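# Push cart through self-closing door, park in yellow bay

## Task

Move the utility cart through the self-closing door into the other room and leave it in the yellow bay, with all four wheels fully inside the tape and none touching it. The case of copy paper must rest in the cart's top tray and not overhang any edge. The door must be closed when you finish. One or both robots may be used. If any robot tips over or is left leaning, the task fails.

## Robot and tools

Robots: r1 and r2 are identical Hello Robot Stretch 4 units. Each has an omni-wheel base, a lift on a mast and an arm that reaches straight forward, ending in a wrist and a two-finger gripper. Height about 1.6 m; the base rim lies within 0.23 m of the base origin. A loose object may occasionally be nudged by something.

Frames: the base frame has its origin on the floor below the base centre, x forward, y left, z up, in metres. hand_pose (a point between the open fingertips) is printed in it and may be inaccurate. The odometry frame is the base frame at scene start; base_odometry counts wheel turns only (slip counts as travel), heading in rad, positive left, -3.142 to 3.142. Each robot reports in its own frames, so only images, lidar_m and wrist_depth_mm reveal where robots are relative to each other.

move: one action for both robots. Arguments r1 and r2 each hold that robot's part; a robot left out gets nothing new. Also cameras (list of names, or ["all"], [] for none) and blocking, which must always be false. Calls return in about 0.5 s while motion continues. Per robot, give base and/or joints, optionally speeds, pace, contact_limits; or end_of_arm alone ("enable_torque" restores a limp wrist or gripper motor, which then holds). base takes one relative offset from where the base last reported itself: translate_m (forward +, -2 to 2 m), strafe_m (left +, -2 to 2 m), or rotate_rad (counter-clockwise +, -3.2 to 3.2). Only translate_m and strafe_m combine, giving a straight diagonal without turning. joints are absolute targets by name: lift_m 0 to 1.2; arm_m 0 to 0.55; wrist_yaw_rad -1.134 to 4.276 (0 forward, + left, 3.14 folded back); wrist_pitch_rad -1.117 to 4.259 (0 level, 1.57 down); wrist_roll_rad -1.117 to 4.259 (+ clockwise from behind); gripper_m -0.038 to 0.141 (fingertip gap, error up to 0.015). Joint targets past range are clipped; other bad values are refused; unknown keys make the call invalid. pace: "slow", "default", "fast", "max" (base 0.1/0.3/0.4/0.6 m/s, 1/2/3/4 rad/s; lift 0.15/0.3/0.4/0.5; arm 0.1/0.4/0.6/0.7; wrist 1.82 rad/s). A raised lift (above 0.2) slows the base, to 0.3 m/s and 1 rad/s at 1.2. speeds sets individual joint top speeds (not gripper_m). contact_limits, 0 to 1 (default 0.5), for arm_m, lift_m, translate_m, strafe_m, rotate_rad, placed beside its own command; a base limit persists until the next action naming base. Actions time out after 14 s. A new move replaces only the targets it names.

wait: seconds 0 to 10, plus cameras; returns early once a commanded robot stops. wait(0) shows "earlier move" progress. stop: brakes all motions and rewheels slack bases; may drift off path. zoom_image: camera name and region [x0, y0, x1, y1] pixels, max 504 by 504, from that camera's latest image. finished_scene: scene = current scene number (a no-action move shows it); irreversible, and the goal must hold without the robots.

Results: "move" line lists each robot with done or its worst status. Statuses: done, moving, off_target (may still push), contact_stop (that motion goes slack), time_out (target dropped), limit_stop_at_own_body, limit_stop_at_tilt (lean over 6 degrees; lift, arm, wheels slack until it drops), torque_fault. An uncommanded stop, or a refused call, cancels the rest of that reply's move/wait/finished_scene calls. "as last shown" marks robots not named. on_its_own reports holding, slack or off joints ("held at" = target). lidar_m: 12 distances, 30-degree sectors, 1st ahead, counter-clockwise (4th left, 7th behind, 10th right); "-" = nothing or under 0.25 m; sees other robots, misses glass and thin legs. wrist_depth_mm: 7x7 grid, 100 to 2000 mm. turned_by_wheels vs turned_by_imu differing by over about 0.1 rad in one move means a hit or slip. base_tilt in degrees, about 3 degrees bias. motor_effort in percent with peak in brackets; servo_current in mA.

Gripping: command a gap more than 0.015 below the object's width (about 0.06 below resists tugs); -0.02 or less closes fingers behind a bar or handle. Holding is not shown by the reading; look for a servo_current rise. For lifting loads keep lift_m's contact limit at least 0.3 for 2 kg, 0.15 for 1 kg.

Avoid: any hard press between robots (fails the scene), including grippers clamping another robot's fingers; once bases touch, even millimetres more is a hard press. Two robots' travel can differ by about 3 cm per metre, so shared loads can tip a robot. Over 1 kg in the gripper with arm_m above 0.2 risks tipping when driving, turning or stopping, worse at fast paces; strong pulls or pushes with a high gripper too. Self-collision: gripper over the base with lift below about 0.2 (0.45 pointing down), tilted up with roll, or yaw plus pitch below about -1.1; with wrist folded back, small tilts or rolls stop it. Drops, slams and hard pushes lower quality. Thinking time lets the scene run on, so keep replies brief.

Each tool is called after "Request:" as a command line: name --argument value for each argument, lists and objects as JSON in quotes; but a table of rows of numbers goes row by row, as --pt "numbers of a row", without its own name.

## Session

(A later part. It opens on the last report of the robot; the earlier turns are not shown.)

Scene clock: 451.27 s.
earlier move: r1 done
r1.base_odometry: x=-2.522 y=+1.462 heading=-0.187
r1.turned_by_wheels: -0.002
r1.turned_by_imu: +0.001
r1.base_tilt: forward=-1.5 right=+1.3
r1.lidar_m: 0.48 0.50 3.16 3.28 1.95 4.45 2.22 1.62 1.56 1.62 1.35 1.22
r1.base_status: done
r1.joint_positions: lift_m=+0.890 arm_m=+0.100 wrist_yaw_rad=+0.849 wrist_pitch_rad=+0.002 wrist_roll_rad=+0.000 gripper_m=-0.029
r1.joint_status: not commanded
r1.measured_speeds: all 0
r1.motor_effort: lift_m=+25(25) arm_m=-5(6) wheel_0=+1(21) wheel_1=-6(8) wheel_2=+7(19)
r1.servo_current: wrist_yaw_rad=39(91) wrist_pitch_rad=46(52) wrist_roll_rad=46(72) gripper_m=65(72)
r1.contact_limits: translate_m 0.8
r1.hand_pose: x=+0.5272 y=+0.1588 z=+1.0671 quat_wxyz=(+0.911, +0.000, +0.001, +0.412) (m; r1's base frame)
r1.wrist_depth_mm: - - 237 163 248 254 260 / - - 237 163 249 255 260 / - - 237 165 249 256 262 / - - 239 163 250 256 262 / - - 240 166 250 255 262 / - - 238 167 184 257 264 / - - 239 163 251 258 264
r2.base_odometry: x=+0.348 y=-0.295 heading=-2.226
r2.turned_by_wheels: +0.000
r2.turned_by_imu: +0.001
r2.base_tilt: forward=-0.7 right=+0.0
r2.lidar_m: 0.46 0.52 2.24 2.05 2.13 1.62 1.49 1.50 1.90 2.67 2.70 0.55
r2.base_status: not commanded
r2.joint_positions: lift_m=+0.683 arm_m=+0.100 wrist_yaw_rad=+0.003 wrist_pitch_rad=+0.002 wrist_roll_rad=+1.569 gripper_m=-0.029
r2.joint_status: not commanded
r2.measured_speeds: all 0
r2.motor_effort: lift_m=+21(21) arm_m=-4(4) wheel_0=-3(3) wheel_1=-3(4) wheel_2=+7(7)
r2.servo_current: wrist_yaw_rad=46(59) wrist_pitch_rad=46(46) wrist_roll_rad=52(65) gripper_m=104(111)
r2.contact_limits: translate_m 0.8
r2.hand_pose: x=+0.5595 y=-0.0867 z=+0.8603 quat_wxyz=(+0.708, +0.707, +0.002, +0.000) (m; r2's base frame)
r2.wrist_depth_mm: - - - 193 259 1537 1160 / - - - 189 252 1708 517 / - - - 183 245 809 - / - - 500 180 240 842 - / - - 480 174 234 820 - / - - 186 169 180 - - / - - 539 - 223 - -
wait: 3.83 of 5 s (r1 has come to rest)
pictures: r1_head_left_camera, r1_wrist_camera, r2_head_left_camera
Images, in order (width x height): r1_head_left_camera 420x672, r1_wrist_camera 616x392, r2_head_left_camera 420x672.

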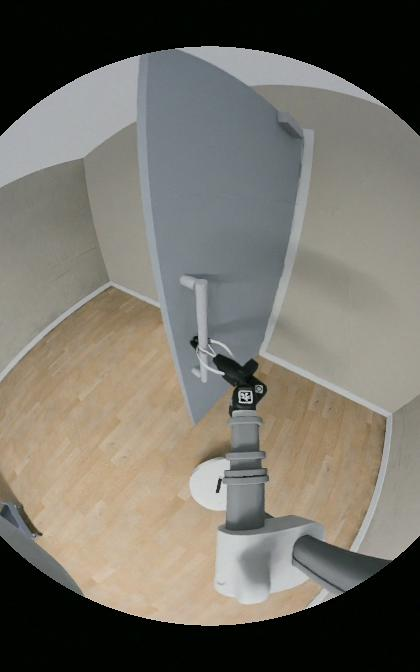

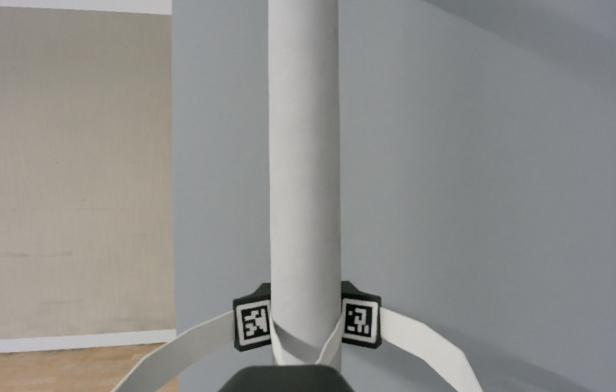

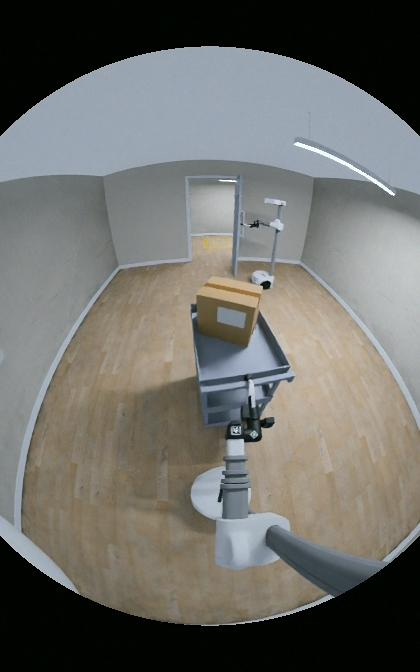

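Request:
move --blocking false --r2 '{"base":{"rotate_rad":0.15},"pace":"slow","contact_limits":{"rotate_rad":0.8}}'

Request:
wait --seconds 3 --cameras '["r2_head_left_camera","r2_head_camera"]'

Scene clock: 466.67 s.
move: r2 moving
r1: as last shown
r1.turned_by_wheels: +0.000
r1.turned_by_imu: +0.000
r1.base_tilt: forward=-1.6 right=+1.2
r1.lidar_m: 0.47 0.51 3.15 3.33 1.96 4.47 2.23 1.63 1.57 1.62 1.34 1.22
r1.motor_effort: lift_m=+25(25) arm_m=-5(6) wheel_0=+1(1) wheel_1=-5(6) wheel_2=+7(7)
r1.servo_current: wrist_yaw_rad=52(52) wrist_pitch_rad=33(52) wrist_roll_rad=46(59) gripper_m=72(72)
r1.contact_limits: translate_m 0.8
r1.wrist_depth_mm: - - 237 163 249 255 262 / - - 237 164 249 255 260 / - - 238 165 250 254 262 / - - 239 163 251 257 260 / - - 241 166 251 256 263 / - - 237 167 183 259 263 / - - 237 163 251 258 263
r2.base_odometry: x=+0.348 y=-0.295 heading=-2.115
r2.turned_by_wheels: +0.111
r2.turned_by_imu: +0.108
r2.base_tilt: forward=-0.7 right=+0.1
r2.lidar_m: 0.47 2.98 2.12 2.03 2.14 1.57 1.47 1.55 2.10 2.66 2.76 0.53
r2.base_status: rotate_rad moving
r2.joint_positions: lift_m=+0.683 arm_m=+0.100 wrist_yaw_rad=-0.009 wrist_pitch_rad=+0.002 wrist_roll_rad=+1.569 gripper_m=-0.029
r2.joint_status: not commanded
r2.measured_speeds: translate_m=+0.004 strafe_m=+0.001 rotate_rad=+0.298 lift_m=+0.000 arm_m=+0.000 wrist_yaw_rad=+0.000 wrist_pitch_rad=+0.000 wrist_roll_rad=+0.000
r2.motor_effort: lift_m=+21(21) arm_m=+1(4) wheel_0=-13(16) wheel_1=-5(10) wheel_2=-13(16)
r2.servo_current: wrist_yaw_rad=59(59) wrist_pitch_rad=39(46) wrist_roll_rad=33(52) gripper_m=98(104)
r2.contact_limits: rotate_rad 0.8
r2.hand_pose: x=+0.5584 y=-0.0901 z=+0.8603 quat_wxyz=(+0.708, +0.707, -0.002, -0.004) (m; r2's base frame)
r2.wrist_depth_mm: - - - 175 238 1618 1205 / - - - 234 236 1618 - / - - 564 173 234 820 - / - 477 462 230 233 842 - / - - 504 170 229 831 - / - - 186 169 180 - - / - - - - 229 - -

Scene clock: 467.23 s.
earlier move: r2 done
r1.base_odometry: x=-2.522 y=+1.462 heading=-0.187
r1.turned_by_wheels: +0.000
r1.turned_by_imu: +0.000
r1.base_tilt: forward=-1.5 right=+1.2
r1.lidar_m: 0.49 0.50 3.16 3.33 2.00 4.45 2.23 1.62 1.55 1.60 1.35 1.18
r1.base_status: not commanded
r1.joint_positions: lift_m=+0.890 arm_m=+0.100 wrist_yaw_rad=+0.849 wrist_pitch_rad=+0.002 wrist_roll_rad=+0.000 gripper_m=-0.029
r1.joint_status: not commanded
r1.measured_speeds: all 0
r1.motor_effort: lift_m=+25(25) arm_m=-6(6) wheel_0=+0(1) wheel_1=-6(6) wheel_2=+7(7)
r1.servo_current: wrist_yaw_rad=39(65) wrist_pitch_rad=33(52) wrist_roll_rad=59(59) gripper_m=59(72)
r1.contact_limits: translate_m 0.8
r1.hand_pose: x=+0.5272 y=+0.1588 z=+1.0671 quat_wxyz=(+0.911, +0.000, +0.001, +0.412) (m; r1's base frame)
r1.wrist_depth_mm: - - 237 163 249 255 259 / - - 237 164 248 253 262 / - - 238 165 250 256 262 / - - 239 163 250 256 262 / - - 239 166 250 256 263 / - - 237 167 183 258 262 / - - 239 163 251 257 262
r2.base_odometry: x=+0.348 y=-0.295 heading=-2.077
r2.turned_by_wheels: +0.038
r2.turned_by_imu: +0.037
r2.base_tilt: forward=-0.7 right=+0.0
r2.lidar_m: 0.48 2.85 2.11 2.04 2.05 1.55 1.48 1.57 2.19 2.66 2.81 0.51
r2.base_status: done
r2.joint_positions: lift_m=+0.683 arm_m=+0.100 wrist_yaw_rad=-0.002 wrist_pitch_rad=+0.002 wrist_roll_rad=+1.569 gripper_m=-0.029
r2.joint_status: not commanded
r2.measured_speeds: all 0
r2.motor_effort: lift_m=+21(21) arm_m=+4(4) wheel_0=-2(16) wheel_1=-3(10) wheel_2=-6(16)
r2.servo_current: wrist_yaw_rad=52(59) wrist_pitch_rad=39(46) wrist_roll_rad=46(59) gripper_m=98(104)
r2.contact_limits: rotate_rad 0.8
r2.hand_pose: x=+0.5591 y=-0.0881 z=+0.8603 quat_wxyz=(+0.708, +0.707, +0.000, -0.002) (m; r2's base frame)
r2.wrist_depth_mm: - - - 158 216 1661 - / - - - 160 219 741 - / - 517 459 163 222 820 - / - 496 477 165 224 820 - / - - 530 167 229 842 - / - - 186 169 179 - - / - - - - 233 1618 484
wait: 0.57 of 3 s (r2 has come to rest)
pictures: r2_head_camera, r2_head_left_camera
Images, in order (width x height): r2_head_camera 420x560, r2_head_left_camera 420x672.

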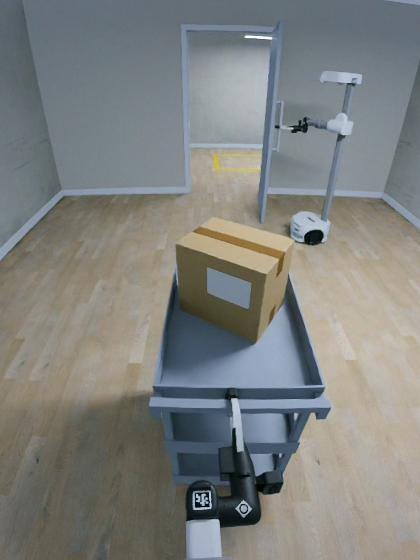

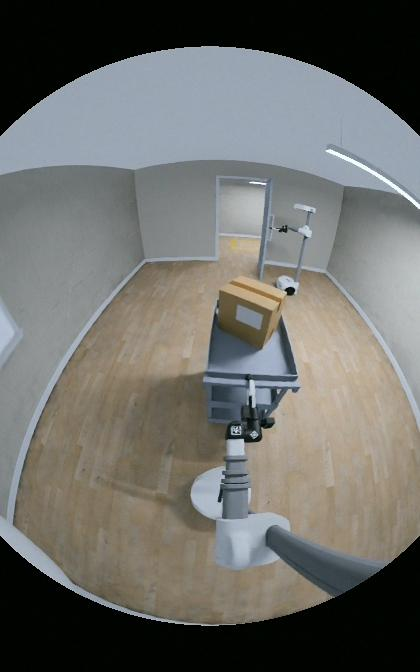

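Request:
move --blocking false --r2 '{"base":{"translate_m":0.8},"pace":"slow","contact_limits":{"translate_m":0.7}}'

Request:
wait --seconds 9.5 --cameras '["r2_head_left_camera","r2_head_camera"]'

Scene clock: 475.20 s.
move: r2 moving
r1: as last shown
r1.base_tilt: forward=-1.5 right=+1.3
r1.lidar_m: 0.48 0.50 3.16 3.31 1.96 4.47 2.21 1.63 1.57 1.64 1.35 1.19
r1.motor_effort: lift_m=+25(25) arm_m=-5(5) wheel_0=+1(1) wheel_1=-5(6) wheel_2=+7(7)
r1.servo_current: wrist_yaw_rad=52(59) wrist_pitch_rad=52(52) wrist_roll_rad=46(65) gripper_m=65(72)
r1.contact_limits: translate_m 0.8
r1.wrist_depth_mm: - - 238 164 249 255 260 / - - 238 164 250 254 260 / - - 239 164 249 256 262 / - - 238 164 251 256 260 / - - 239 166 249 257 263 / - - 237 167 185 257 262 / - - 238 163 250 257 263
r2.base_odometry: x=+0.342 y=-0.306 heading=-2.078
r2.turned_by_wheels: +0.000
r2.turned_by_imu: +0.000
r2.base_tilt: forward=-0.7 right=+0.1
r2.lidar_m: 0.51 2.86 2.08 2.03 2.09 1.55 1.50 1.59 2.21 2.67 2.84 0.50
r2.base_status: translate_m moving
r2.joint_positions: lift_m=+0.683 arm_m=+0.100 wrist_yaw_rad=-0.002 wrist_pitch_rad=+0.002 wrist_roll_rad=+1.569 gripper_m=-0.029
r2.joint_status: not commanded
r2.measured_speeds: translate_m=+0.048 strafe_m=+0.001 rotate_rad=-0.001 lift_m=+0.000 arm_m=+0.000 wrist_yaw_rad=+0.000 wrist_pitch_rad=+0.000 wrist_roll_rad=+0.000
r2.motor_effort: lift_m=+21(21) arm_m=+4(4) wheel_0=+2(9) wheel_1=+5(8) wheel_2=-14(14)
r2.servo_current: wrist_yaw_rad=46(59) wrist_pitch_rad=39(39) wrist_roll_rad=46(52) gripper_m=91(98)
r2.contact_limits: translate_m 0.7
r2.hand_pose: x=+0.5591 y=-0.0881 z=+0.8603 quat_wxyz=(+0.708, +0.707, +0.000, -0.002) (m; r2's base frame)
r2.wrist_depth_mm: - - - 160 218 1661 - / - - - 161 220 768 - / - 525 462 163 223 820 - / - 496 473 165 225 831 - / - - 535 167 229 831 - / - - 186 168 180 - - / - - - - 233 1576 484

Scene clock: 483.97 s.
earlier move: r2 done
r1.base_odometry: x=-2.522 y=+1.462 heading=-0.187
r1.turned_by_wheels: +0.000
r1.turned_by_imu: -0.001
r1.base_tilt: forward=-1.6 right=+1.3
r1.lidar_m: 0.48 0.51 3.16 1.40 1.32 4.47 2.25 1.63 1.57 1.62 1.34 1.20
r1.base_status: not commanded
r1.joint_positions: lift_m=+0.890 arm_m=+0.100 wrist_yaw_rad=+0.849 wrist_pitch_rad=+0.002 wrist_roll_rad=+0.000 gripper_m=-0.029
r1.joint_status: not commanded
r1.measured_speeds: all 0
r1.motor_effort: lift_m=+25(25) arm_m=-5(6) wheel_0=+1(1) wheel_1=-6(6) wheel_2=+7(7)
r1.servo_current: wrist_yaw_rad=33(91) wrist_pitch_rad=46(52) wrist_roll_rad=46(78) gripper_m=59(72)
r1.contact_limits: translate_m 0.8
r1.hand_pose: x=+0.5272 y=+0.1588 z=+1.0671 quat_wxyz=(+0.911, +0.000, +0.001, +0.412) (m; r1's base frame)
r1.wrist_depth_mm: - - 237 163 248 254 259 / - - 237 164 250 256 259 / - - 238 164 251 255 262 / - - 239 164 251 256 262 / - - 239 166 252 256 262 / - - 237 167 184 258 263 / - - 239 163 251 258 264
r2.base_odometry: x=-0.039 y=-0.995 heading=-2.077
r2.turned_by_wheels: +0.000
r2.turned_by_imu: +0.004
r2.base_tilt: forward=-0.7 right=+0.1
r2.lidar_m: 0.52 2.84 2.11 2.01 2.13 2.35 2.29 2.36 2.81 2.71 2.85 0.48
r2.base_status: done
r2.joint_positions: lift_m=+0.683 arm_m=+0.100 wrist_yaw_rad=-0.001 wrist_pitch_rad=+0.002 wrist_roll_rad=+1.569 gripper_m=-0.029
r2.joint_status: not commanded
r2.measured_speeds: all 0
r2.motor_effort: lift_m=+21(21) arm_m=+4(5) wheel_0=+6(13) wheel_1=+3(9) wheel_2=-7(14)
r2.servo_current: wrist_yaw_rad=39(59) wrist_pitch_rad=39(52) wrist_roll_rad=46(65) gripper_m=91(98)
r2.contact_limits: translate_m 0.7
r2.hand_pose: x=+0.5592 y=-0.0876 z=+0.8603 quat_wxyz=(+0.708, +0.707, +0.001, -0.001) (m; r2's base frame)
r2.wrist_depth_mm: - 455 436 117 172 - - / - 402 402 124 182 - - / - 508 469 134 194 - - / - - 574 144 208 - - / - - - 154 224 1863 - / - - 186 165 177 1576 484 / - - - - - 1576 1160
wait: 8.77 of 9.5 s (r2 has come to rest)
pictures: r2_head_camera, r2_head_left_camera
Images, in order (width x height): r2_head_camera 420x560, r2_head_left_camera 420x672.

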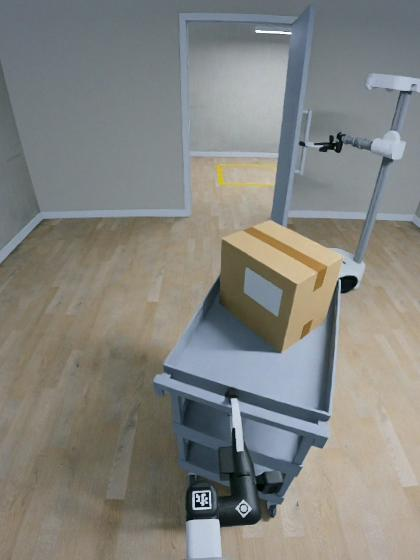

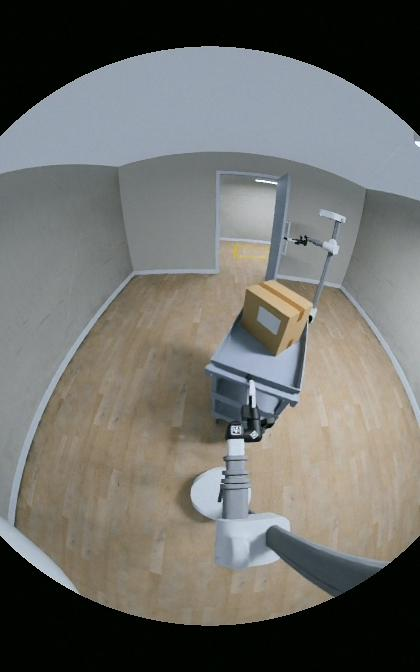

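Request:
move --blocking false --r2 '{"base":{"strafe_m":-0.2},"pace":"slow","contact_limits":{"strafe_m":0.7}}'

Request:
wait --seconds 4 --cameras '["r2_head_left_camera","r2_head_camera"]'

Scene clock: 493.77 s.
move: r2 moving
r1: as last shown
r1.turned_by_imu: +0.000
r1.base_tilt: forward=-1.5 right=+1.2
r1.lidar_m: 0.46 0.50 3.15 1.37 1.29 4.47 2.21 1.63 1.55 1.60 1.35 1.18
r1.motor_effort: lift_m=+25(25) arm_m=-5(5) wheel_0=+1(1) wheel_1=-5(6) wheel_2=+7(7)
r1.servo_current: wrist_yaw_rad=39(65) wrist_pitch_rad=39(46) wrist_roll_rad=46(59) gripper_m=72(72)
r1.contact_limits: translate_m 0.8
r1.wrist_depth_mm: - - 237 163 249 254 260 / - - 238 163 249 256 260 / - - 238 164 250 256 262 / - - 239 163 250 257 260 / - - 240 166 250 258 262 / - - 238 167 184 258 264 / - - 239 164 252 258 263
r2.base_odometry: x=-0.052 y=-0.988 heading=-2.077
r2.turned_by_wheels: +0.000
r2.turned_by_imu: +0.001
r2.base_tilt: forward=-0.7 right=+0.0
r2.lidar_m: 0.52 2.83 2.13 2.05 2.17 2.38 2.27 2.42 2.77 2.67 2.84 0.46
r2.base_status: strafe_m moving
r2.joint_positions: lift_m=+0.683 arm_m=+0.100 wrist_yaw_rad=+0.002 wrist_pitch_rad=+0.002 wrist_roll_rad=+1.569 gripper_m=-0.029
r2.joint_status: not commanded
r2.measured_speeds: translate_m=+0.000 strafe_m=-0.055 rotate_rad=+0.001 lift_m=+0.000 arm_m=+0.000 wrist_yaw_rad=+0.015 wrist_pitch_rad=+0.000 wrist_roll_rad=+0.000
r2.motor_effort: lift_m=+21(21) arm_m=+4(4) wheel_0=+14(14) wheel_1=-7(8) wheel_2=-1(6)
r2.servo_current: wrist_yaw_rad=46(52) wrist_pitch_rad=46(46) wrist_roll_rad=52(59) gripper_m=91(98)
r2.contact_limits: strafe_m 0.7
r2.hand_pose: x=+0.5595 y=-0.0868 z=+0.8603 quat_wxyz=(+0.708, +0.707, +0.002, +0.000) (m; r2's base frame)
r2.wrist_depth_mm: - 436 430 115 172 - - / - 399 399 122 180 - - / - 504 469 131 193 - - / - - 580 142 206 - - / - - - 153 223 1921 - / - - 187 163 177 1576 484 / - - - - - 1499 1182

Scene clock: 496.40 s.
earlier move: r2 done
r1.base_odometry: x=-2.522 y=+1.462 heading=-0.187
r1.turned_by_wheels: +0.000
r1.turned_by_imu: +0.000
r1.base_tilt: forward=-1.6 right=+1.2
r1.lidar_m: 0.47 0.48 3.17 1.40 1.18 4.48 2.25 1.61 1.56 1.62 1.35 1.18
r1.base_status: not commanded
r1.joint_positions: lift_m=+0.890 arm_m=+0.100 wrist_yaw_rad=+0.849 wrist_pitch_rad=+0.002 wrist_roll_rad=+0.000 gripper_m=-0.029
r1.joint_status: not commanded
r1.measured_speeds: all 0
r1.motor_effort: lift_m=+25(25) arm_m=-5(6) wheel_0=+1(1) wheel_1=-5(6) wheel_2=+7(7)
r1.servo_current: wrist_yaw_rad=46(72) wrist_pitch_rad=39(52) wrist_roll_rad=52(65) gripper_m=65(72)
r1.contact_limits: translate_m 0.8
r1.hand_pose: x=+0.5272 y=+0.1588 z=+1.0671 quat_wxyz=(+0.911, +0.000, +0.001, +0.412) (m; r1's base frame)
r1.wrist_depth_mm: - - 236 163 249 254 259 / - - 238 164 249 256 260 / - - 238 165 250 255 262 / - - 240 164 250 256 260 / - - 239 166 250 257 264 / - - 238 167 184 258 264 / - - 239 163 252 257 264
r2.base_odometry: x=-0.214 y=-0.898 heading=-2.077
r2.turned_by_wheels: +0.000
r2.turned_by_imu: +0.001
r2.base_tilt: forward=-0.7 right=+0.0
r2.lidar_m: 0.49 3.08 2.31 2.22 2.32 2.36 2.29 2.39 2.58 2.50 2.65 0.50
r2.base_status: done
r2.joint_positions: lift_m=+0.683 arm_m=+0.100 wrist_yaw_rad=+0.004 wrist_pitch_rad=+0.002 wrist_roll_rad=+1.569 gripper_m=-0.029
r2.joint_status: not commanded
r2.measured_speeds: all 0
r2.motor_effort: lift_m=+21(21) arm_m=+4(5) wheel_0=+6(16) wheel_1=-4(8) wheel_2=+0(6)
r2.servo_current: wrist_yaw_rad=46(65) wrist_pitch_rad=39(46) wrist_roll_rad=46(59) gripper_m=91(98)
r2.contact_limits: strafe_m 0.7
r2.hand_pose: x=+0.5596 y=-0.0864 z=+0.8603 quat_wxyz=(+0.708, +0.707, +0.002, +0.000) (m; r2's base frame)
r2.wrist_depth_mm: - - - 156 213 1618 - / - - 585 158 216 750 - / - 496 452 162 221 - - / - - 488 165 226 - - / - - 554 168 229 - - / - - 187 171 178 - - / - - - - - - 488
wait: 2.63 of 4 s (r2 has come to rest)
pictures: r2_head_camera, r2_head_left_camera
Images, in order (width x height): r2_head_camera 420x560, r2_head_left_camera 420x672.

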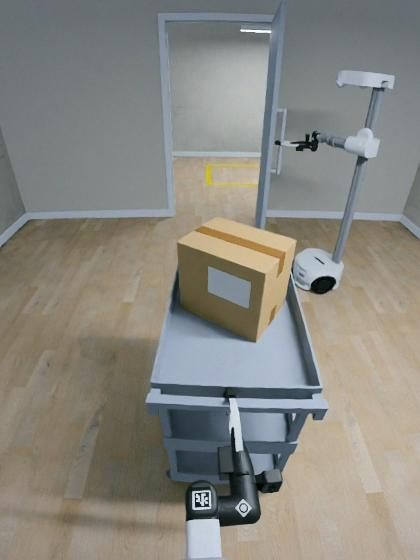

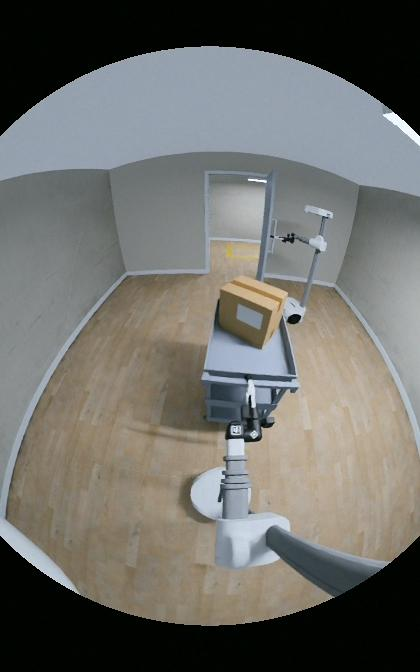

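Request:
move --blocking false --r2 '{"base":{"translate_m":0.45},"pace":"slow","contact_limits":{"translate_m":0.7}}'

Request:
wait --seconds 6 --cameras '["r2_head_left_camera","r2_head_camera"]'

Scene clock: 503.07 s.
move: r2 moving
r1: as last shown
r1.lidar_m: 0.50 0.50 3.17 1.40 1.16 4.46 2.23 1.63 1.55 1.64 1.35 1.20
r1.motor_effort: lift_m=+25(25) arm_m=-5(5) wheel_0=+1(1) wheel_1=-6(6) wheel_2=+7(7)
r1.servo_current: wrist_yaw_rad=46(52) wrist_pitch_rad=39(46) wrist_roll_rad=39(59) gripper_m=65(65)
r1.contact_limits: translate_m 0.8
r1.wrist_depth_mm: - - 236 163 249 255 259 / - - 238 163 249 254 260 / - - 239 164 251 255 262 / - - 240 163 249 256 260 / - - 240 166 251 257 263 / - - 237 167 184 257 263 / - - 239 163 251 258 264
r2.base_odometry: x=-0.220 y=-0.909 heading=-2.077
r2.turned_by_wheels: +0.000
r2.turned_by_imu: +0.001
r2.base_tilt: forward=-0.7 right=+0.1
r2.lidar_m: 0.50 3.08 2.32 2.22 2.32 2.37 2.29 2.43 2.59 2.50 2.63 0.52
r2.base_status: translate_m moving
r2.joint_positions: lift_m=+0.683 arm_m=+0.100 wrist_yaw_rad=+0.003 wrist_pitch_rad=+0.002 wrist_roll_rad=+1.569 gripper_m=-0.029
r2.joint_status: not commanded
r2.measured_speeds: translate_m=+0.048 strafe_m=+0.000 rotate_rad=-0.001 lift_m=+0.000 arm_m=+0.000 wrist_yaw_rad=-0.001 wrist_pitch_rad=+0.000 wrist_roll_rad=+0.000
r2.motor_effort: lift_m=+21(21) arm_m=+4(5) wheel_0=+4(10) wheel_1=+6(8) wheel_2=-12(12)
r2.servo_current: wrist_yaw_rad=59(59) wrist_pitch_rad=39(46) wrist_roll_rad=46(59) gripper_m=91(98)
r2.contact_limits: translate_m 0.7
r2.hand_pose: x=+0.5595 y=-0.0866 z=+0.8603 quat_wxyz=(+0.708, +0.707, +0.002, +0.000) (m; r2's base frame)
r2.wrist_depth_mm: - - - 157 213 1661 - / - - 597 160 218 759 - / - - 455 163 221 - - / - - 484 165 226 - - / - - 549 169 229 - - / - - 187 171 179 - - / - - - - - - 492

Scene clock: 508.33 s.
earlier move: r2 done
r1.base_odometry: x=-2.522 y=+1.462 heading=-0.187
r1.turned_by_wheels: +0.000
r1.turned_by_imu: +0.000
r1.base_tilt: forward=-1.6 right=+1.2
r1.lidar_m: 0.46 0.49 3.18 0.85 0.80 4.46 2.24 1.62 1.56 1.62 1.36 1.17
r1.base_status: not commanded
r1.joint_positions: lift_m=+0.890 arm_m=+0.100 wrist_yaw_rad=+0.849 wrist_pitch_rad=+0.002 wrist_roll_rad=+0.000 gripper_m=-0.029
r1.joint_status: not commanded
r1.measured_speeds: all 0
r1.motor_effort: lift_m=+25(25) arm_m=-5(6) wheel_0=+1(1) wheel_1=-6(6) wheel_2=+7(7)
r1.servo_current: wrist_yaw_rad=39(78) wrist_pitch_rad=39(52) wrist_roll_rad=46(65) gripper_m=65(72)
r1.contact_limits: translate_m 0.8
r1.hand_pose: x=+0.5272 y=+0.1588 z=+1.0671 quat_wxyz=(+0.911, +0.000, +0.001, +0.412) (m; r1's base frame)
r1.wrist_depth_mm: - - 236 163 248 254 258 / - - 238 163 250 255 259 / - - 238 165 250 256 262 / - - 239 163 251 256 260 / - - 240 166 251 257 263 / - - 239 166 183 258 263 / - - 239 163 251 257 264
r2.base_odometry: x=-0.432 y=-1.291 heading=-2.077
r2.turned_by_wheels: +0.000
r2.turned_by_imu: -0.001
r2.base_tilt: forward=-0.7 right=+0.1
r2.lidar_m: 0.53 3.06 2.29 2.22 2.33 2.83 2.77 2.89 2.57 2.50 2.62 0.51
r2.base_status: done
r2.joint_positions: lift_m=+0.683 arm_m=+0.100 wrist_yaw_rad=-0.002 wrist_pitch_rad=+0.002 wrist_roll_rad=+1.569 gripper_m=-0.029
r2.joint_status: not commanded
r2.measured_speeds: all 0
r2.motor_effort: lift_m=+21(21) arm_m=+4(5) wheel_0=+0(10) wheel_1=+2(9) wheel_2=-7(14)
r2.servo_current: wrist_yaw_rad=52(59) wrist_pitch_rad=39(46) wrist_roll_rad=52(59) gripper_m=85(104)
r2.contact_limits: translate_m 0.7
r2.hand_pose: x=+0.5590 y=-0.0881 z=+0.8603 quat_wxyz=(+0.708, +0.707, +0.000, -0.002) (m; r2's base frame)
r2.wrist_depth_mm: - - - 143 198 - - / - - 480 148 205 768 - / - 452 442 153 212 - - / - - 512 158 220 842 - / - - 597 166 228 - - / - - 186 171 179 1618 - / - - - - - 1618 466
wait: 5.27 of 6 s (r2 has come to rest)
pictures: r2_head_camera, r2_head_left_camera
Images, in order (width x height): r2_head_camera 420x560, r2_head_left_camera 420x672.

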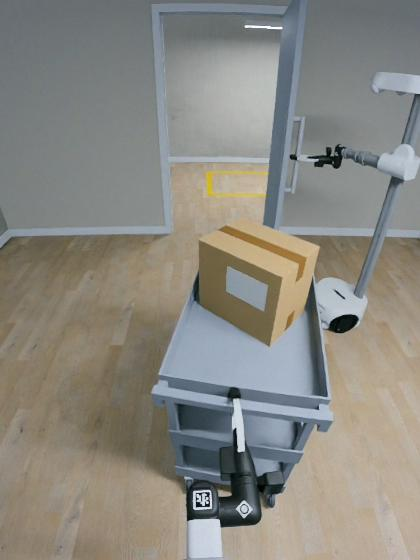

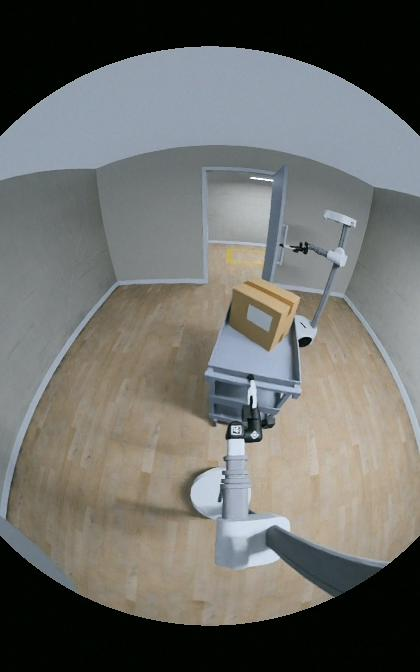

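Request:
move --blocking false --r2 '{"base":{"strafe_m":-0.1},"pace":"slow","contact_limits":{"strafe_m":0.7}}'

Request:
wait --seconds 3

Request:
move --blocking false --r2 '{"base":{"translate_m":0.35,"strafe_m":-0.03},"pace":"slow","contact_limits":{"translate_m":0.7}}'

Request:
wait --seconds 5 --cameras '["r2_head_left_camera","r2_head_camera","r1_head_camera"]'

Scene clock: 521.03 s.
move: r2 moving
r1: as last shown
r1.base_tilt: forward=-1.6 right=+1.3
r1.lidar_m: 0.45 0.51 3.17 0.86 0.82 4.46 2.23 1.63 1.55 1.62 1.33 1.20
r1.servo_current: wrist_yaw_rad=26(59) wrist_pitch_rad=39(52) wrist_roll_rad=46(59) gripper_m=59(72)
r1.contact_limits: translate_m 0.8
r1.wrist_depth_mm: - - 236 163 249 254 259 / - - 237 164 249 256 260 / - - 238 165 250 255 262 / - - 238 164 252 256 263 / - - 240 166 253 256 263 / - - 237 166 185 258 264 / - - 239 163 251 257 264
r2.base_odometry: x=-0.445 y=-1.284 heading=-2.077
r2.turned_by_wheels: +0.000
r2.turned_by_imu: +0.001
r2.base_tilt: forward=-0.6 right=+0.1
r2.lidar_m: 0.52 3.08 2.32 2.25 2.35 2.85 2.76 2.89 2.60 2.47 2.65 0.50
r2.base_status: strafe_m moving
r2.joint_positions: lift_m=+0.683 arm_m=+0.100 wrist_yaw_rad=-0.001 wrist_pitch_rad=+0.002 wrist_roll_rad=+1.569 gripper_m=-0.029
r2.joint_status: not commanded
r2.measured_speeds: translate_m=+0.000 strafe_m=-0.056 rotate_rad=-0.002 lift_m=+0.000 arm_m=+0.000 wrist_yaw_rad=+0.028 wrist_pitch_rad=+0.000 wrist_roll_rad=+0.000
r2.motor_effort: lift_m=+21(21) arm_m=+4(4) wheel_0=+8(9) wheel_1=-8(9) wheel_2=+0(6)
r2.servo_current: wrist_yaw_rad=52(52) wrist_pitch_rad=39(46) wrist_roll_rad=52(52) gripper_m=91(98)
r2.contact_limits: strafe_m 0.7
r2.hand_pose: x=+0.5592 y=-0.0877 z=+0.8603 quat_wxyz=(+0.708, +0.707, +0.000, -0.001) (m; r2's base frame)
r2.wrist_depth_mm: - - 1576 141 195 - - / - - 469 146 202 768 - / - 452 445 150 210 - - / - - 512 157 218 820 - / - - 615 164 228 - - / - - 187 170 178 1756 517 / - - - - - - 466

Scene clock: 522.67 s.
earlier move: r2 done
r1.base_odometry: x=-2.522 y=+1.462 heading=-0.187
r1.turned_by_wheels: +0.000
r1.turned_by_imu: +0.000
r1.base_tilt: forward=-1.6 right=+1.2
r1.lidar_m: 0.47 0.49 3.17 0.81 0.76 4.47 2.23 1.63 1.57 1.64 1.35 1.21
r1.base_status: not commanded
r1.joint_positions: lift_m=+0.890 arm_m=+0.100 wrist_yaw_rad=+0.849 wrist_pitch_rad=+0.002 wrist_roll_rad=+0.000 gripper_m=-0.029
r1.joint_status: not commanded
r1.measured_speeds: all 0
r1.motor_effort: lift_m=+25(25) arm_m=-5(6) wheel_0=+1(1) wheel_1=-5(6) wheel_2=+7(7)
r1.servo_current: wrist_yaw_rad=46(78) wrist_pitch_rad=39(52) wrist_roll_rad=33(65) gripper_m=65(72)
r1.contact_limits: translate_m 0.8
r1.hand_pose: x=+0.5272 y=+0.1588 z=+1.0671 quat_wxyz=(+0.911, +0.000, +0.001, +0.412) (m; r1's base frame)
r1.wrist_depth_mm: - - 238 164 249 255 259 / - - 239 164 249 255 259 / - - 238 164 249 256 260 / - - 239 163 251 257 262 / - - 239 166 251 256 263 / - - 238 166 184 258 264 / - - 239 163 251 258 264
r2.base_odometry: x=-0.520 y=-1.243 heading=-2.077
r2.turned_by_wheels: +0.000
r2.turned_by_imu: +0.000
r2.base_tilt: forward=-0.6 right=+0.1
r2.lidar_m: 0.49 3.18 2.38 2.32 2.45 2.83 2.74 2.89 2.51 2.42 2.56 0.51
r2.base_status: done
r2.joint_positions: lift_m=+0.683 arm_m=+0.100 wrist_yaw_rad=+0.003 wrist_pitch_rad=+0.002 wrist_roll_rad=+1.569 gripper_m=-0.029
r2.joint_status: not commanded
r2.measured_speeds: all 0
r2.motor_effort: lift_m=+21(21) arm_m=+4(4) wheel_0=+6(13) wheel_1=-4(9) wheel_2=+0(6)
r2.servo_current: wrist_yaw_rad=46(59) wrist_pitch_rad=46(46) wrist_roll_rad=59(65) gripper_m=91(98)
r2.contact_limits: strafe_m 0.7
r2.hand_pose: x=+0.5595 y=-0.0866 z=+0.8603 quat_wxyz=(+0.708, +0.707, +0.002, +0.000) (m; r2's base frame)
r2.wrist_depth_mm: - - - 158 213 1366 - / - - 591 159 218 750 - / - 500 452 163 222 - - / - - 484 165 226 - - / - - 549 169 230 - - / - - 187 172 179 - - / - - - - - - 492
wait: 1.63 of 3 s (r2 has come to rest)

Scene clock: 523.17 s.
move: r2 moving
r1: as last shown
r1.base_tilt: forward=-1.6 right=+1.3
r1.lidar_m: 0.47 0.51 3.16 0.78 0.79 4.49 2.21 1.60 1.55 1.63 1.35 1.21
r1.motor_effort: lift_m=+25(25) arm_m=-5(5) wheel_0=+1(1) wheel_1=-5(6) wheel_2=+7(7)
r1.servo_current: wrist_yaw_rad=52(59) wrist_pitch_rad=46(52) wrist_roll_rad=52(59) gripper_m=59(72)
r1.contact_limits: translate_m 0.8
r1.wrist_depth_mm: - - 239 163 249 255 259 / - - 238 164 249 255 262 / - - 237 164 250 256 262 / - - 239 163 251 257 262 / - - 239 166 251 257 263 / - - 237 166 184 258 265 / - - 238 163 251 257 264
r2.base_odometry: x=-0.527 y=-1.253 heading=-2.077
r2.turned_by_wheels: +0.000
r2.turned_by_imu: +0.000
r2.base_tilt: forward=-0.7 right=+0.1
r2.lidar_m: 0.50 3.18 2.43 2.33 2.41 2.86 2.74 2.91 2.50 2.41 2.54 0.50
r2.base_status: translate_m moving; strafe_m moving
r2.joint_positions: lift_m=+0.683 arm_m=+0.100 wrist_yaw_rad=+0.002 wrist_pitch_rad=+0.002 wrist_roll_rad=+1.569 gripper_m=-0.029
r2.joint_status: not commanded
r2.measured_speeds: translate_m=+0.049 strafe_m=-0.005 rotate_rad=-0.003 lift_m=+0.000 arm_m=+0.000 wrist_yaw_rad=-0.015 wrist_pitch_rad=+0.000 wrist_roll_rad=+0.000
r2.motor_effort: lift_m=+21(21) arm_m=+4(5) wheel_0=+7(11) wheel_1=+7(8) wheel_2=-12(12)
r2.servo_current: wrist_yaw_rad=46(59) wrist_pitch_rad=39(46) wrist_roll_rad=39(59) gripper_m=98(98)
r2.contact_limits: translate_m 0.7
r2.hand_pose: x=+0.5594 y=-0.0869 z=+0.8603 quat_wxyz=(+0.708, +0.707, +0.001, +0.000) (m; r2's base frame)
r2.wrist_depth_mm: - - - 160 217 1366 - / - - 621 161 220 759 - / - 512 459 164 224 - - / - - 477 167 227 - - / - - 539 170 230 - - / - - 186 172 179 - - / - - - - - 1661 480

Scene clock: 527.47 s.
earlier move: r2 done
r1.base_odometry: x=-2.522 y=+1.462 heading=-0.187
r1.turned_by_wheels: +0.000
r1.turned_by_imu: +0.000
r1.base_tilt: forward=-1.6 right=+1.3
r1.lidar_m: 0.48 0.50 0.80 0.50 0.69 4.48 2.24 1.62 1.54 1.62 1.35 1.20
r1.base_status: not commanded
r1.joint_positions: lift_m=+0.890 arm_m=+0.100 wrist_yaw_rad=+0.849 wrist_pitch_rad=+0.002 wrist_roll_rad=+0.000 gripper_m=-0.029
r1.joint_status: not commanded
r1.measured_speeds: all 0
r1.motor_effort: lift_m=+25(25) arm_m=-5(6) wheel_0=+0(1) wheel_1=-6(6) wheel_2=+7(7)
r1.servo_current: wrist_yaw_rad=39(65) wrist_pitch_rad=39(52) wrist_roll_rad=46(59) gripper_m=65(72)
r1.contact_limits: translate_m 0.8
r1.hand_pose: x=+0.5272 y=+0.1588 z=+1.0671 quat_wxyz=(+0.911, +0.000, +0.001, +0.412) (m; r1's base frame)
r1.wrist_depth_mm: - - 237 163 248 255 259 / - - 237 164 248 255 259 / - - 239 165 249 256 260 / - - 239 164 249 256 260 / - - 239 166 251 256 263 / - - 237 167 183 258 264 / - - 238 163 252 259 264
r2.base_odometry: x=-0.715 y=-1.534 heading=-2.077
r2.turned_by_wheels: +0.000
r2.turned_by_imu: -0.001
r2.base_tilt: forward=-0.6 right=+0.1
r2.lidar_m: 0.52 2.87 2.45 2.35 2.46 3.20 3.12 3.22 2.49 2.40 2.53 0.49
r2.base_status: done
r2.joint_positions: lift_m=+0.683 arm_m=+0.100 wrist_yaw_rad=-0.001 wrist_pitch_rad=+0.002 wrist_roll_rad=+1.569 gripper_m=-0.029
r2.joint_status: not commanded
r2.measured_speeds: all 0
r2.motor_effort: lift_m=+21(21) arm_m=+4(5) wheel_0=+1(11) wheel_1=+4(8) wheel_2=-9(13)
r2.servo_current: wrist_yaw_rad=46(65) wrist_pitch_rad=39(46) wrist_roll_rad=39(59) gripper_m=91(98)
r2.contact_limits: translate_m 0.7
r2.hand_pose: x=+0.5591 y=-0.0878 z=+0.8603 quat_wxyz=(+0.708, +0.707, +0.000, -0.001) (m; r2's base frame)
r2.wrist_depth_mm: - - - 154 209 1537 - / - - 554 157 216 - - / - 455 449 161 220 - - / - - 492 163 225 - - / - - 564 168 230 - - / - - 186 172 178 - - / - - - - 241 1708 480
wait: 4.30 of 5 s (r2 has come to rest)
pictures: r1_head_camera, r2_head_camera, r2_head_left_camera
Images, in order (width x height): r1_head_camera 420x560, r2_head_camera 420x560, r2_head_left_camera 420x672.

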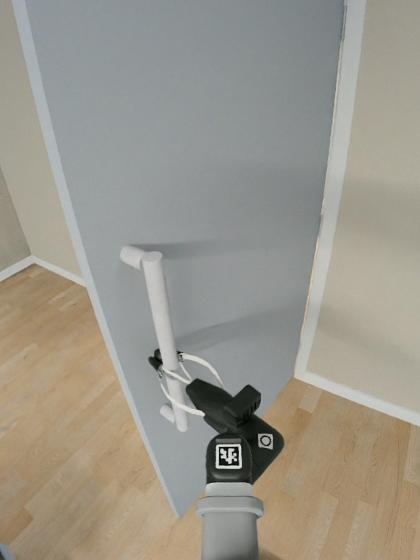

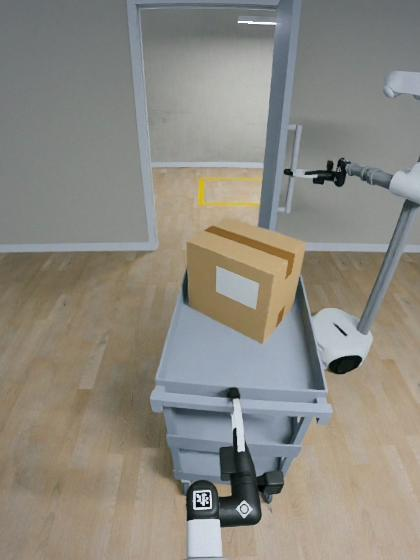

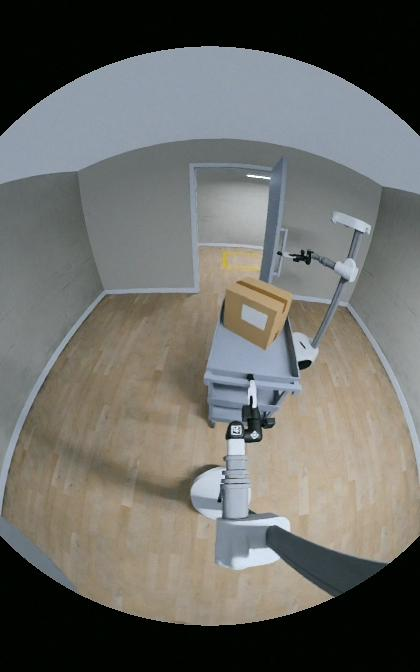

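Request:
move --blocking false --r1 '{"base":{"translate_m":-0.12,"strafe_m":-0.2},"contact_limits":{"translate_m":0.8},"pace":"slow"}'

Request:
wait --seconds 4 --cameras '["r1_head_left_camera","r1_wrist_camera","r2_head_camera"]'

Scene clock: 537.73 s.
move: r1 moving
r1.base_odometry: x=-2.531 y=+1.452 heading=-0.187
r1.turned_by_wheels: +0.000
r1.turned_by_imu: +0.000
r1.base_tilt: forward=-1.5 right=+1.3
r1.lidar_m: 0.46 0.51 0.82 0.51 0.72 4.47 2.17 1.62 1.56 1.63 1.33 1.19
r1.base_status: translate_m moving; strafe_m moving
r1.joint_positions: lift_m=+0.890 arm_m=+0.100 wrist_yaw_rad=+0.849 wrist_pitch_rad=+0.002 wrist_roll_rad=+0.000 gripper_m=-0.029
r1.joint_status: not commanded
r1.measured_speeds: translate_m=-0.025 strafe_m=-0.042 rotate_rad=+0.000 lift_m=+0.000 arm_m=+0.000 wrist_yaw_rad=+0.000 wrist_pitch_rad=+0.000 wrist_roll_rad=+0.000
r1.motor_effort: lift_m=+25(25) arm_m=-5(5) wheel_0=+3(5) wheel_1=-9(12) wheel_2=+12(12)
r1.servo_current: wrist_yaw_rad=46(46) wrist_pitch_rad=46(46) wrist_roll_rad=33(59) gripper_m=65(72)
r1.contact_limits: translate_m 0.8
r1.hand_pose: x=+0.5272 y=+0.1588 z=+1.0671 quat_wxyz=(+0.911, +0.000, +0.001, +0.412) (m; r1's base frame)
r1.wrist_depth_mm: - - 236 164 249 255 260 / - - 238 164 249 256 262 / - - 238 165 250 257 264 / - - 239 163 251 257 263 / - - 238 166 250 257 264 / - - 237 167 184 258 265 / - - 238 163 252 258 265
r2: as last shown
r2.turned_by_imu: +0.000
r2.base_tilt: forward=-0.7 right=+0.1
r2.lidar_m: 0.50 2.86 2.45 2.34 2.48 3.19 3.10 3.25 2.47 2.40 2.54 0.52
r2.motor_effort: lift_m=+21(21) arm_m=+4(4) wheel_0=+1(2) wheel_1=+4(4) wheel_2=-9(9)
r2.servo_current: wrist_yaw_rad=46(52) wrist_pitch_rad=39(46) wrist_roll_rad=46(52) gripper_m=91(91)
r2.contact_limits: translate_m 0.7
r2.wrist_depth_mm: - - - 153 210 1576 - / - - 559 157 215 - - / - 455 449 160 220 - - / - - 488 164 224 - - / - - 569 168 230 - - / - - 186 171 178 - - / - - - - 241 1756 480

Scene clock: 541.40 s.
earlier move: r1 done
r1.base_odometry: x=-2.677 y=+1.288 heading=-0.188
r1.turned_by_wheels: -0.001
r1.turned_by_imu: -0.022
r1.base_tilt: forward=-1.5 right=+1.3
r1.lidar_m: 0.48 0.49 0.94 0.72 1.04 4.48 1.92 1.41 1.32 1.38 1.36 1.30
r1.base_status: done
r1.joint_positions: lift_m=+0.890 arm_m=+0.100 wrist_yaw_rad=+0.844 wrist_pitch_rad=+0.002 wrist_roll_rad=+0.000 gripper_m=-0.029
r1.joint_status: not commanded
r1.measured_speeds: translate_m=+0.000 strafe_m=+0.000 rotate_rad=+0.001 lift_m=+0.000 arm_m=+0.000 wrist_yaw_rad=+0.000 wrist_pitch_rad=+0.000 wrist_roll_rad=+0.000
r1.motor_effort: lift_m=+25(25) arm_m=-5(6) wheel_0=-6(8) wheel_1=-6(16) wheel_2=+8(13)
r1.servo_current: wrist_yaw_rad=52(78) wrist_pitch_rad=46(52) wrist_roll_rad=46(65) gripper_m=59(72)
r1.contact_limits: translate_m 0.8
r1.hand_pose: x=+0.5280 y=+0.1574 z=+1.0671 quat_wxyz=(+0.912, +0.000, +0.001, +0.410) (m; r1's base frame)
r1.wrist_depth_mm: - - 225 164 276 301 336 / - - 226 164 272 301 338 / - - 226 167 276 303 336 / - - 227 165 273 303 336 / - - 227 167 277 304 340 / - - 222 167 182 306 334 / - - 177 164 276 145 340
r2.base_odometry: x=-0.715 y=-1.534 heading=-2.077
r2.turned_by_wheels: +0.000
r2.turned_by_imu: +0.001
r2.base_tilt: forward=-0.7 right=+0.1
r2.lidar_m: 0.50 2.85 2.44 2.32 2.48 3.20 3.11 3.24 2.48 2.39 1.64 0.50
r2.base_status: not commanded
r2.joint_positions: lift_m=+0.683 arm_m=+0.100 wrist_yaw_rad=-0.001 wrist_pitch_rad=+0.002 wrist_roll_rad=+1.569 gripper_m=-0.029
r2.joint_status: not commanded
r2.measured_speeds: all 0
r2.motor_effort: lift_m=+21(21) arm_m=+4(5) wheel_0=+1(2) wheel_1=+4(5) wheel_2=-8(9)
r2.servo_current: wrist_yaw_rad=46(65) wrist_pitch_rad=39(46) wrist_roll_rad=46(59) gripper_m=91(98)
r2.contact_limits: translate_m 0.7
r2.hand_pose: x=+0.5591 y=-0.0878 z=+0.8603 quat_wxyz=(+0.708, +0.707, +0.000, -0.001) (m; r2's base frame)
r2.wrist_depth_mm: - - - 154 210 1537 - / - - 554 158 216 - - / - 473 449 160 220 - - / - - 484 164 225 - - / - - 559 168 230 - - / - - 185 172 179 - - / - - - - 240 1756 480
wait: 3.67 of 4 s (r1 has come to rest)
pictures: r1_head_left_camera, r1_wrist_camera, r2_head_camera
Images, in order (width x height): r1_head_left_camera 420x672, r1_wrist_camera 616x392, r2_head_camera 420x560.

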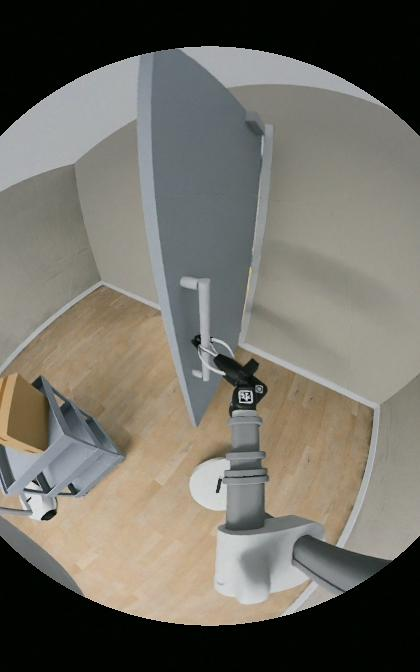

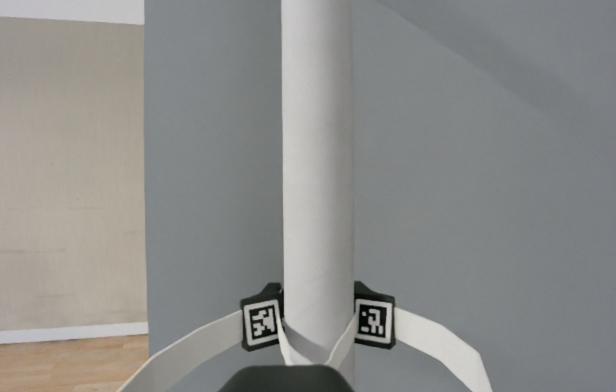

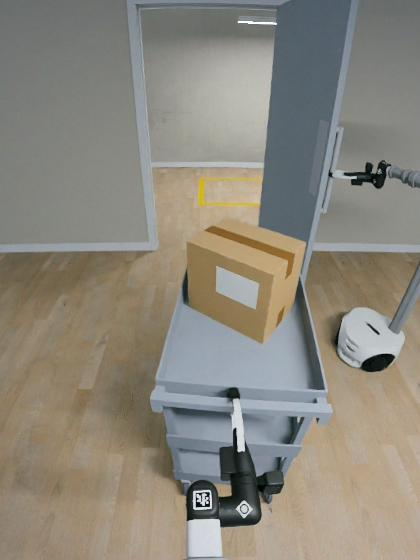

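Request:
move --blocking false --r2 '{"base":{"translate_m":0.05,"strafe_m":-0.11},"pace":"slow","contact_limits":{"translate_m":0.7}}'

Request:
wait --seconds 3

Request:
move --blocking false --r2 '{"base":{"translate_m":0.35},"pace":"slow","contact_limits":{"translate_m":0.7}}'

Request:
wait --seconds 5 --cameras '["r2_head_left_camera","r2_head_camera","r1_head_left_camera"]'

Scene clock: 550.60 s.
move: r2 moving
r1: as last shown
r1.turned_by_wheels: +0.000
r1.turned_by_imu: -0.001
r1.lidar_m: 0.48 0.47 0.93 0.72 1.02 4.48 1.95 1.40 1.33 1.39 1.35 1.28
r1.measured_speeds: all 0
r1.motor_effort: lift_m=+25(25) arm_m=-5(6) wheel_0=-6(6) wheel_1=-6(6) wheel_2=+8(8)
r1.servo_current: wrist_yaw_rad=26(85) wrist_pitch_rad=39(46) wrist_roll_rad=52(52) gripper_m=65(72)
r1.contact_limits: translate_m 0.8
r1.wrist_depth_mm: - - 225 164 276 304 338 / - - 226 164 272 304 336 / - - 227 168 277 306 340 / - - 228 165 276 306 340 / - - 229 169 277 304 340 / - - 223 166 183 310 340 / - - 177 163 279 143 342
r2.base_odometry: x=-0.728 y=-1.533 heading=-2.078
r2.turned_by_wheels: +0.000
r2.turned_by_imu: +0.000
r2.base_tilt: forward=-0.7 right=+0.1
r2.lidar_m: 0.53 2.87 2.42 2.35 2.49 3.19 3.14 3.22 2.47 2.39 1.65 0.53
r2.base_status: translate_m moving; strafe_m moving
r2.joint_positions: lift_m=+0.683 arm_m=+0.100 wrist_yaw_rad=-0.001 wrist_pitch_rad=+0.002 wrist_roll_rad=+1.569 gripper_m=-0.029
r2.joint_status: not commanded
r2.measured_speeds: translate_m=+0.021 strafe_m=-0.044 rotate_rad=+0.000 lift_m=+0.000 arm_m=+0.000 wrist_yaw_rad=+0.002 wrist_pitch_rad=+0.000 wrist_roll_rad=+0.000
r2.motor_effort: lift_m=+21(21) arm_m=+4(4) wheel_0=+12(12) wheel_1=-6(6) wheel_2=-7(12)
r2.servo_current: wrist_yaw_rad=59(59) wrist_pitch_rad=46(46) wrist_roll_rad=52(52) gripper_m=98(98)
r2.contact_limits: translate_m 0.7
r2.hand_pose: x=+0.5591 y=-0.0878 z=+0.8603 quat_wxyz=(+0.708, +0.707, +0.000, -0.001) (m; r2's base frame)
r2.wrist_depth_mm: - - 1397 151 208 1537 - / - 554 539 156 213 750 - / - 473 445 158 218 - - / - - 488 163 224 - - / - - 564 168 229 - - / - - 186 171 178 1756 - / - - - - 240 - 477

Scene clock: 552.60 s.
earlier move: r2 done
r1.base_odometry: x=-2.677 y=+1.288 heading=-0.188
r1.turned_by_wheels: +0.000
r1.turned_by_imu: +0.000
r1.base_tilt: forward=-1.5 right=+1.2
r1.lidar_m: 0.49 0.47 0.69 0.67 0.91 4.47 1.92 1.39 1.31 1.39 1.36 1.28
r1.base_status: not commanded
r1.joint_positions: lift_m=+0.890 arm_m=+0.100 wrist_yaw_rad=+0.844 wrist_pitch_rad=+0.002 wrist_roll_rad=+0.000 gripper_m=-0.029
r1.joint_status: not commanded
r1.measured_speeds: all 0
r1.motor_effort: lift_m=+25(25) arm_m=-5(6) wheel_0=-6(7) wheel_1=-6(6) wheel_2=+8(8)
r1.servo_current: wrist_yaw_rad=65(85) wrist_pitch_rad=46(52) wrist_roll_rad=46(65) gripper_m=65(72)
r1.contact_limits: translate_m 0.8
r1.hand_pose: x=+0.5280 y=+0.1574 z=+1.0671 quat_wxyz=(+0.912, +0.000, +0.001, +0.410) (m; r1's base frame)
r1.wrist_depth_mm: - - 226 163 277 304 338 / - - 226 164 271 304 338 / - - 226 168 278 303 338 / - - 228 165 278 303 336 / - - 228 169 277 304 340 / - - 223 166 183 310 342 / - - 177 163 279 143 345
r2.base_odometry: x=-0.836 y=-1.524 heading=-2.078
r2.turned_by_wheels: +0.000
r2.turned_by_imu: +0.001
r2.base_tilt: forward=-0.7 right=+0.0
r2.lidar_m: 0.49 2.80 2.53 2.46 2.59 3.24 3.16 3.17 2.37 2.27 2.40 0.54
r2.base_status: done
r2.joint_positions: lift_m=+0.683 arm_m=+0.100 wrist_yaw_rad=+0.002 wrist_pitch_rad=+0.002 wrist_roll_rad=+1.569 gripper_m=-0.029
r2.joint_status: not commanded
r2.measured_speeds: all 0
r2.motor_effort: lift_m=+21(21) arm_m=+4(5) wheel_0=+5(14) wheel_1=-3(7) wheel_2=-4(12)
r2.servo_current: wrist_yaw_rad=39(59) wrist_pitch_rad=46(46) wrist_roll_rad=46(59) gripper_m=91(104)
r2.contact_limits: translate_m 0.7
r2.hand_pose: x=+0.5594 y=-0.0868 z=+0.8603 quat_wxyz=(+0.708, +0.707, +0.002, +0.000) (m; r2's base frame)
r2.wrist_depth_mm: - - - 168 228 1708 1138 / - - 1281 169 228 - - / - - 508 170 229 820 - / - - 473 171 231 831 - / - - 525 172 231 831 - / - - 186 172 179 - - / - - - - - - 512
wait: 2.00 of 3 s (r2 has come to rest)

Scene clock: 553.10 s.
move: r2 moving
r1: as last shown
r1.base_tilt: forward=-1.6 right=+1.3
r1.lidar_m: 0.47 0.48 0.66 0.68 0.89 4.45 1.93 1.36 1.31 1.38 1.33 1.28
r1.servo_current: wrist_yaw_rad=52(59) wrist_pitch_rad=33(52) wrist_roll_rad=59(59) gripper_m=59(72)
r1.contact_limits: translate_m 0.8
r1.wrist_depth_mm: - - 226 164 274 303 336 / - - 227 164 271 303 338 / - - 226 169 278 303 338 / - - 228 165 277 303 340 / - - 228 169 277 306 340 / - - 223 167 183 310 342 / - - 177 163 279 143 342
r2.base_odometry: x=-0.842 y=-1.535 heading=-2.078
r2.turned_by_wheels: +0.000
r2.turned_by_imu: +0.000
r2.base_tilt: forward=-0.7 right=+0.1
r2.lidar_m: 0.49 2.78 2.53 2.45 2.60 3.26 3.19 3.14 2.37 2.30 2.43 0.53
r2.base_status: translate_m moving
r2.joint_positions: lift_m=+0.683 arm_m=+0.100 wrist_yaw_rad=+0.001 wrist_pitch_rad=+0.002 wrist_roll_rad=+1.569 gripper_m=-0.029
r2.joint_status: not commanded
r2.measured_speeds: translate_m=+0.048 strafe_m=+0.000 rotate_rad=-0.005 lift_m=+0.000 arm_m=+0.000 wrist_yaw_rad=-0.016 wrist_pitch_rad=+0.000 wrist_roll_rad=+0.000
r2.motor_effort: lift_m=+21(21) arm_m=+4(4) wheel_0=+7(10) wheel_1=+7(8) wheel_2=-12(12)
r2.servo_current: wrist_yaw_rad=46(52) wrist_pitch_rad=46(46) wrist_roll_rad=46(52) gripper_m=98(98)
r2.contact_limits: translate_m 0.7
r2.hand_pose: x=+0.5594 y=-0.0871 z=+0.8603 quat_wxyz=(+0.708, +0.707, +0.001, +0.000) (m; r2's base frame)
r2.wrist_depth_mm: - - - 172 231 1661 1160 / - - - 172 232 - - / - - 525 172 231 831 - / - 488 469 231 232 842 - / - - 517 172 233 - - / - - 185 172 179 - - / - - - - - - -

Scene clock: 557.37 s.
earlier move: r2 done
r1.base_odometry: x=-2.677 y=+1.288 heading=-0.188
r1.turned_by_wheels: +0.000
r1.turned_by_imu: +0.000
r1.base_tilt: forward=-1.5 right=+1.3
r1.lidar_m: 0.48 0.47 0.57 0.63 1.17 4.47 1.92 1.40 1.34 1.39 1.33 1.29
r1.base_status: not commanded
r1.joint_positions: lift_m=+0.890 arm_m=+0.100 wrist_yaw_rad=+0.844 wrist_pitch_rad=+0.002 wrist_roll_rad=+0.000 gripper_m=-0.029
r1.joint_status: not commanded
r1.measured_speeds: all 0
r1.motor_effort: lift_m=+25(25) arm_m=-5(6) wheel_0=-6(7) wheel_1=-6(6) wheel_2=+8(9)
r1.servo_current: wrist_yaw_rad=65(72) wrist_pitch_rad=39(52) wrist_roll_rad=39(65) gripper_m=65(72)
r1.contact_limits: translate_m 0.8
r1.hand_pose: x=+0.5280 y=+0.1574 z=+1.0671 quat_wxyz=(+0.912, +0.000, +0.001, +0.410) (m; r1's base frame)
r1.wrist_depth_mm: - - 227 163 274 303 340 / - - 226 164 272 303 340 / - - 227 169 277 304 338 / - - 228 165 276 304 338 / 603 - 228 169 278 304 340 / 603 - 222 166 182 312 340 / 585 580 177 163 278 142 343
r2.base_odometry: x=-1.006 y=-1.830 heading=-2.078
r2.turned_by_wheels: +0.000
r2.turned_by_imu: -0.001
r2.base_tilt: forward=-0.7 right=+0.1
r2.lidar_m: 0.50 2.43 2.51 2.42 2.57 3.59 3.53 3.20 2.37 2.30 1.16 0.52
r2.base_status: done
r2.joint_positions: lift_m=+0.683 arm_m=+0.100 wrist_yaw_rad=-0.002 wrist_pitch_rad=+0.002 wrist_roll_rad=+1.569 gripper_m=-0.029
r2.joint_status: not commanded
r2.measured_speeds: all 0
r2.motor_effort: lift_m=+21(21) arm_m=+4(5) wheel_0=+1(10) wheel_1=+5(8) wheel_2=-8(15)
r2.servo_current: wrist_yaw_rad=39(65) wrist_pitch_rad=39(52) wrist_roll_rad=46(65) gripper_m=98(98)
r2.contact_limits: translate_m 0.7
r2.hand_pose: x=+0.5591 y=-0.0880 z=+0.8603 quat_wxyz=(+0.708, +0.707, +0.000, -0.002) (m; r2's base frame)
r2.wrist_depth_mm: - - 1025 158 216 - - / - - 554 160 218 - - / - 477 455 163 222 - - / - 1983 488 167 226 - - / - - 544 171 230 - - / - - 186 171 179 - - / - - - - - - 496
wait: 4.27 of 5 s (r2 has come to rest)
pictures: r1_head_left_camera, r2_head_camera, r2_head_left_camera
Images, in order (width x height): r1_head_left_camera 420x672, r2_head_camera 420x560, r2_head_left_camera 420x672.

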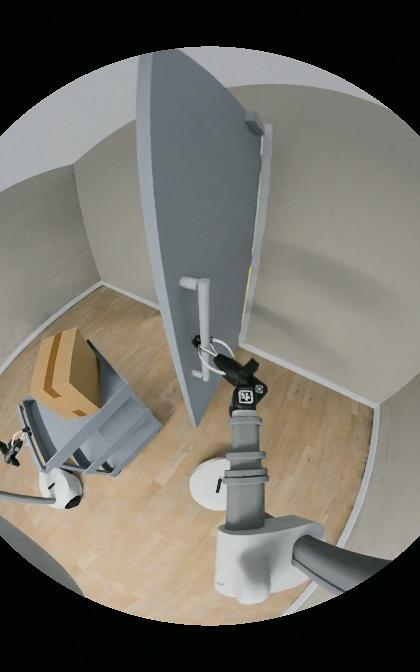

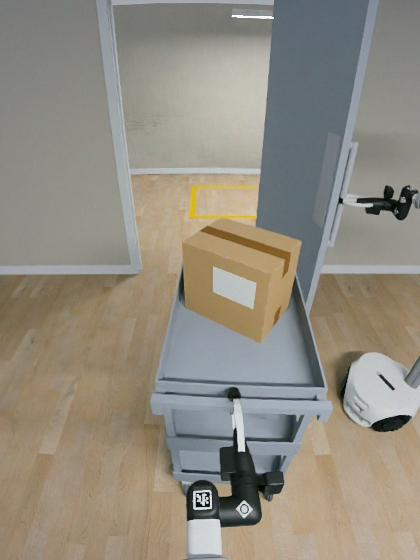

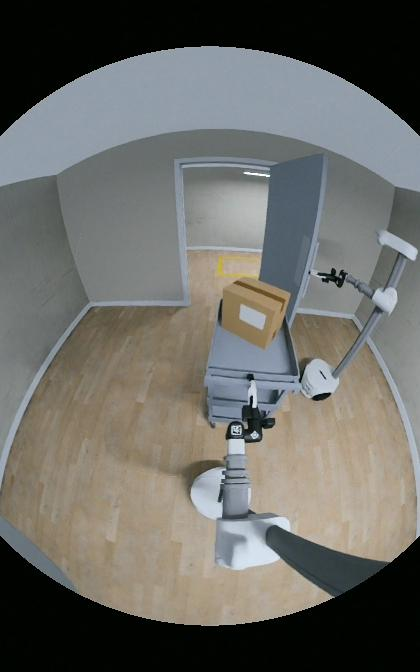

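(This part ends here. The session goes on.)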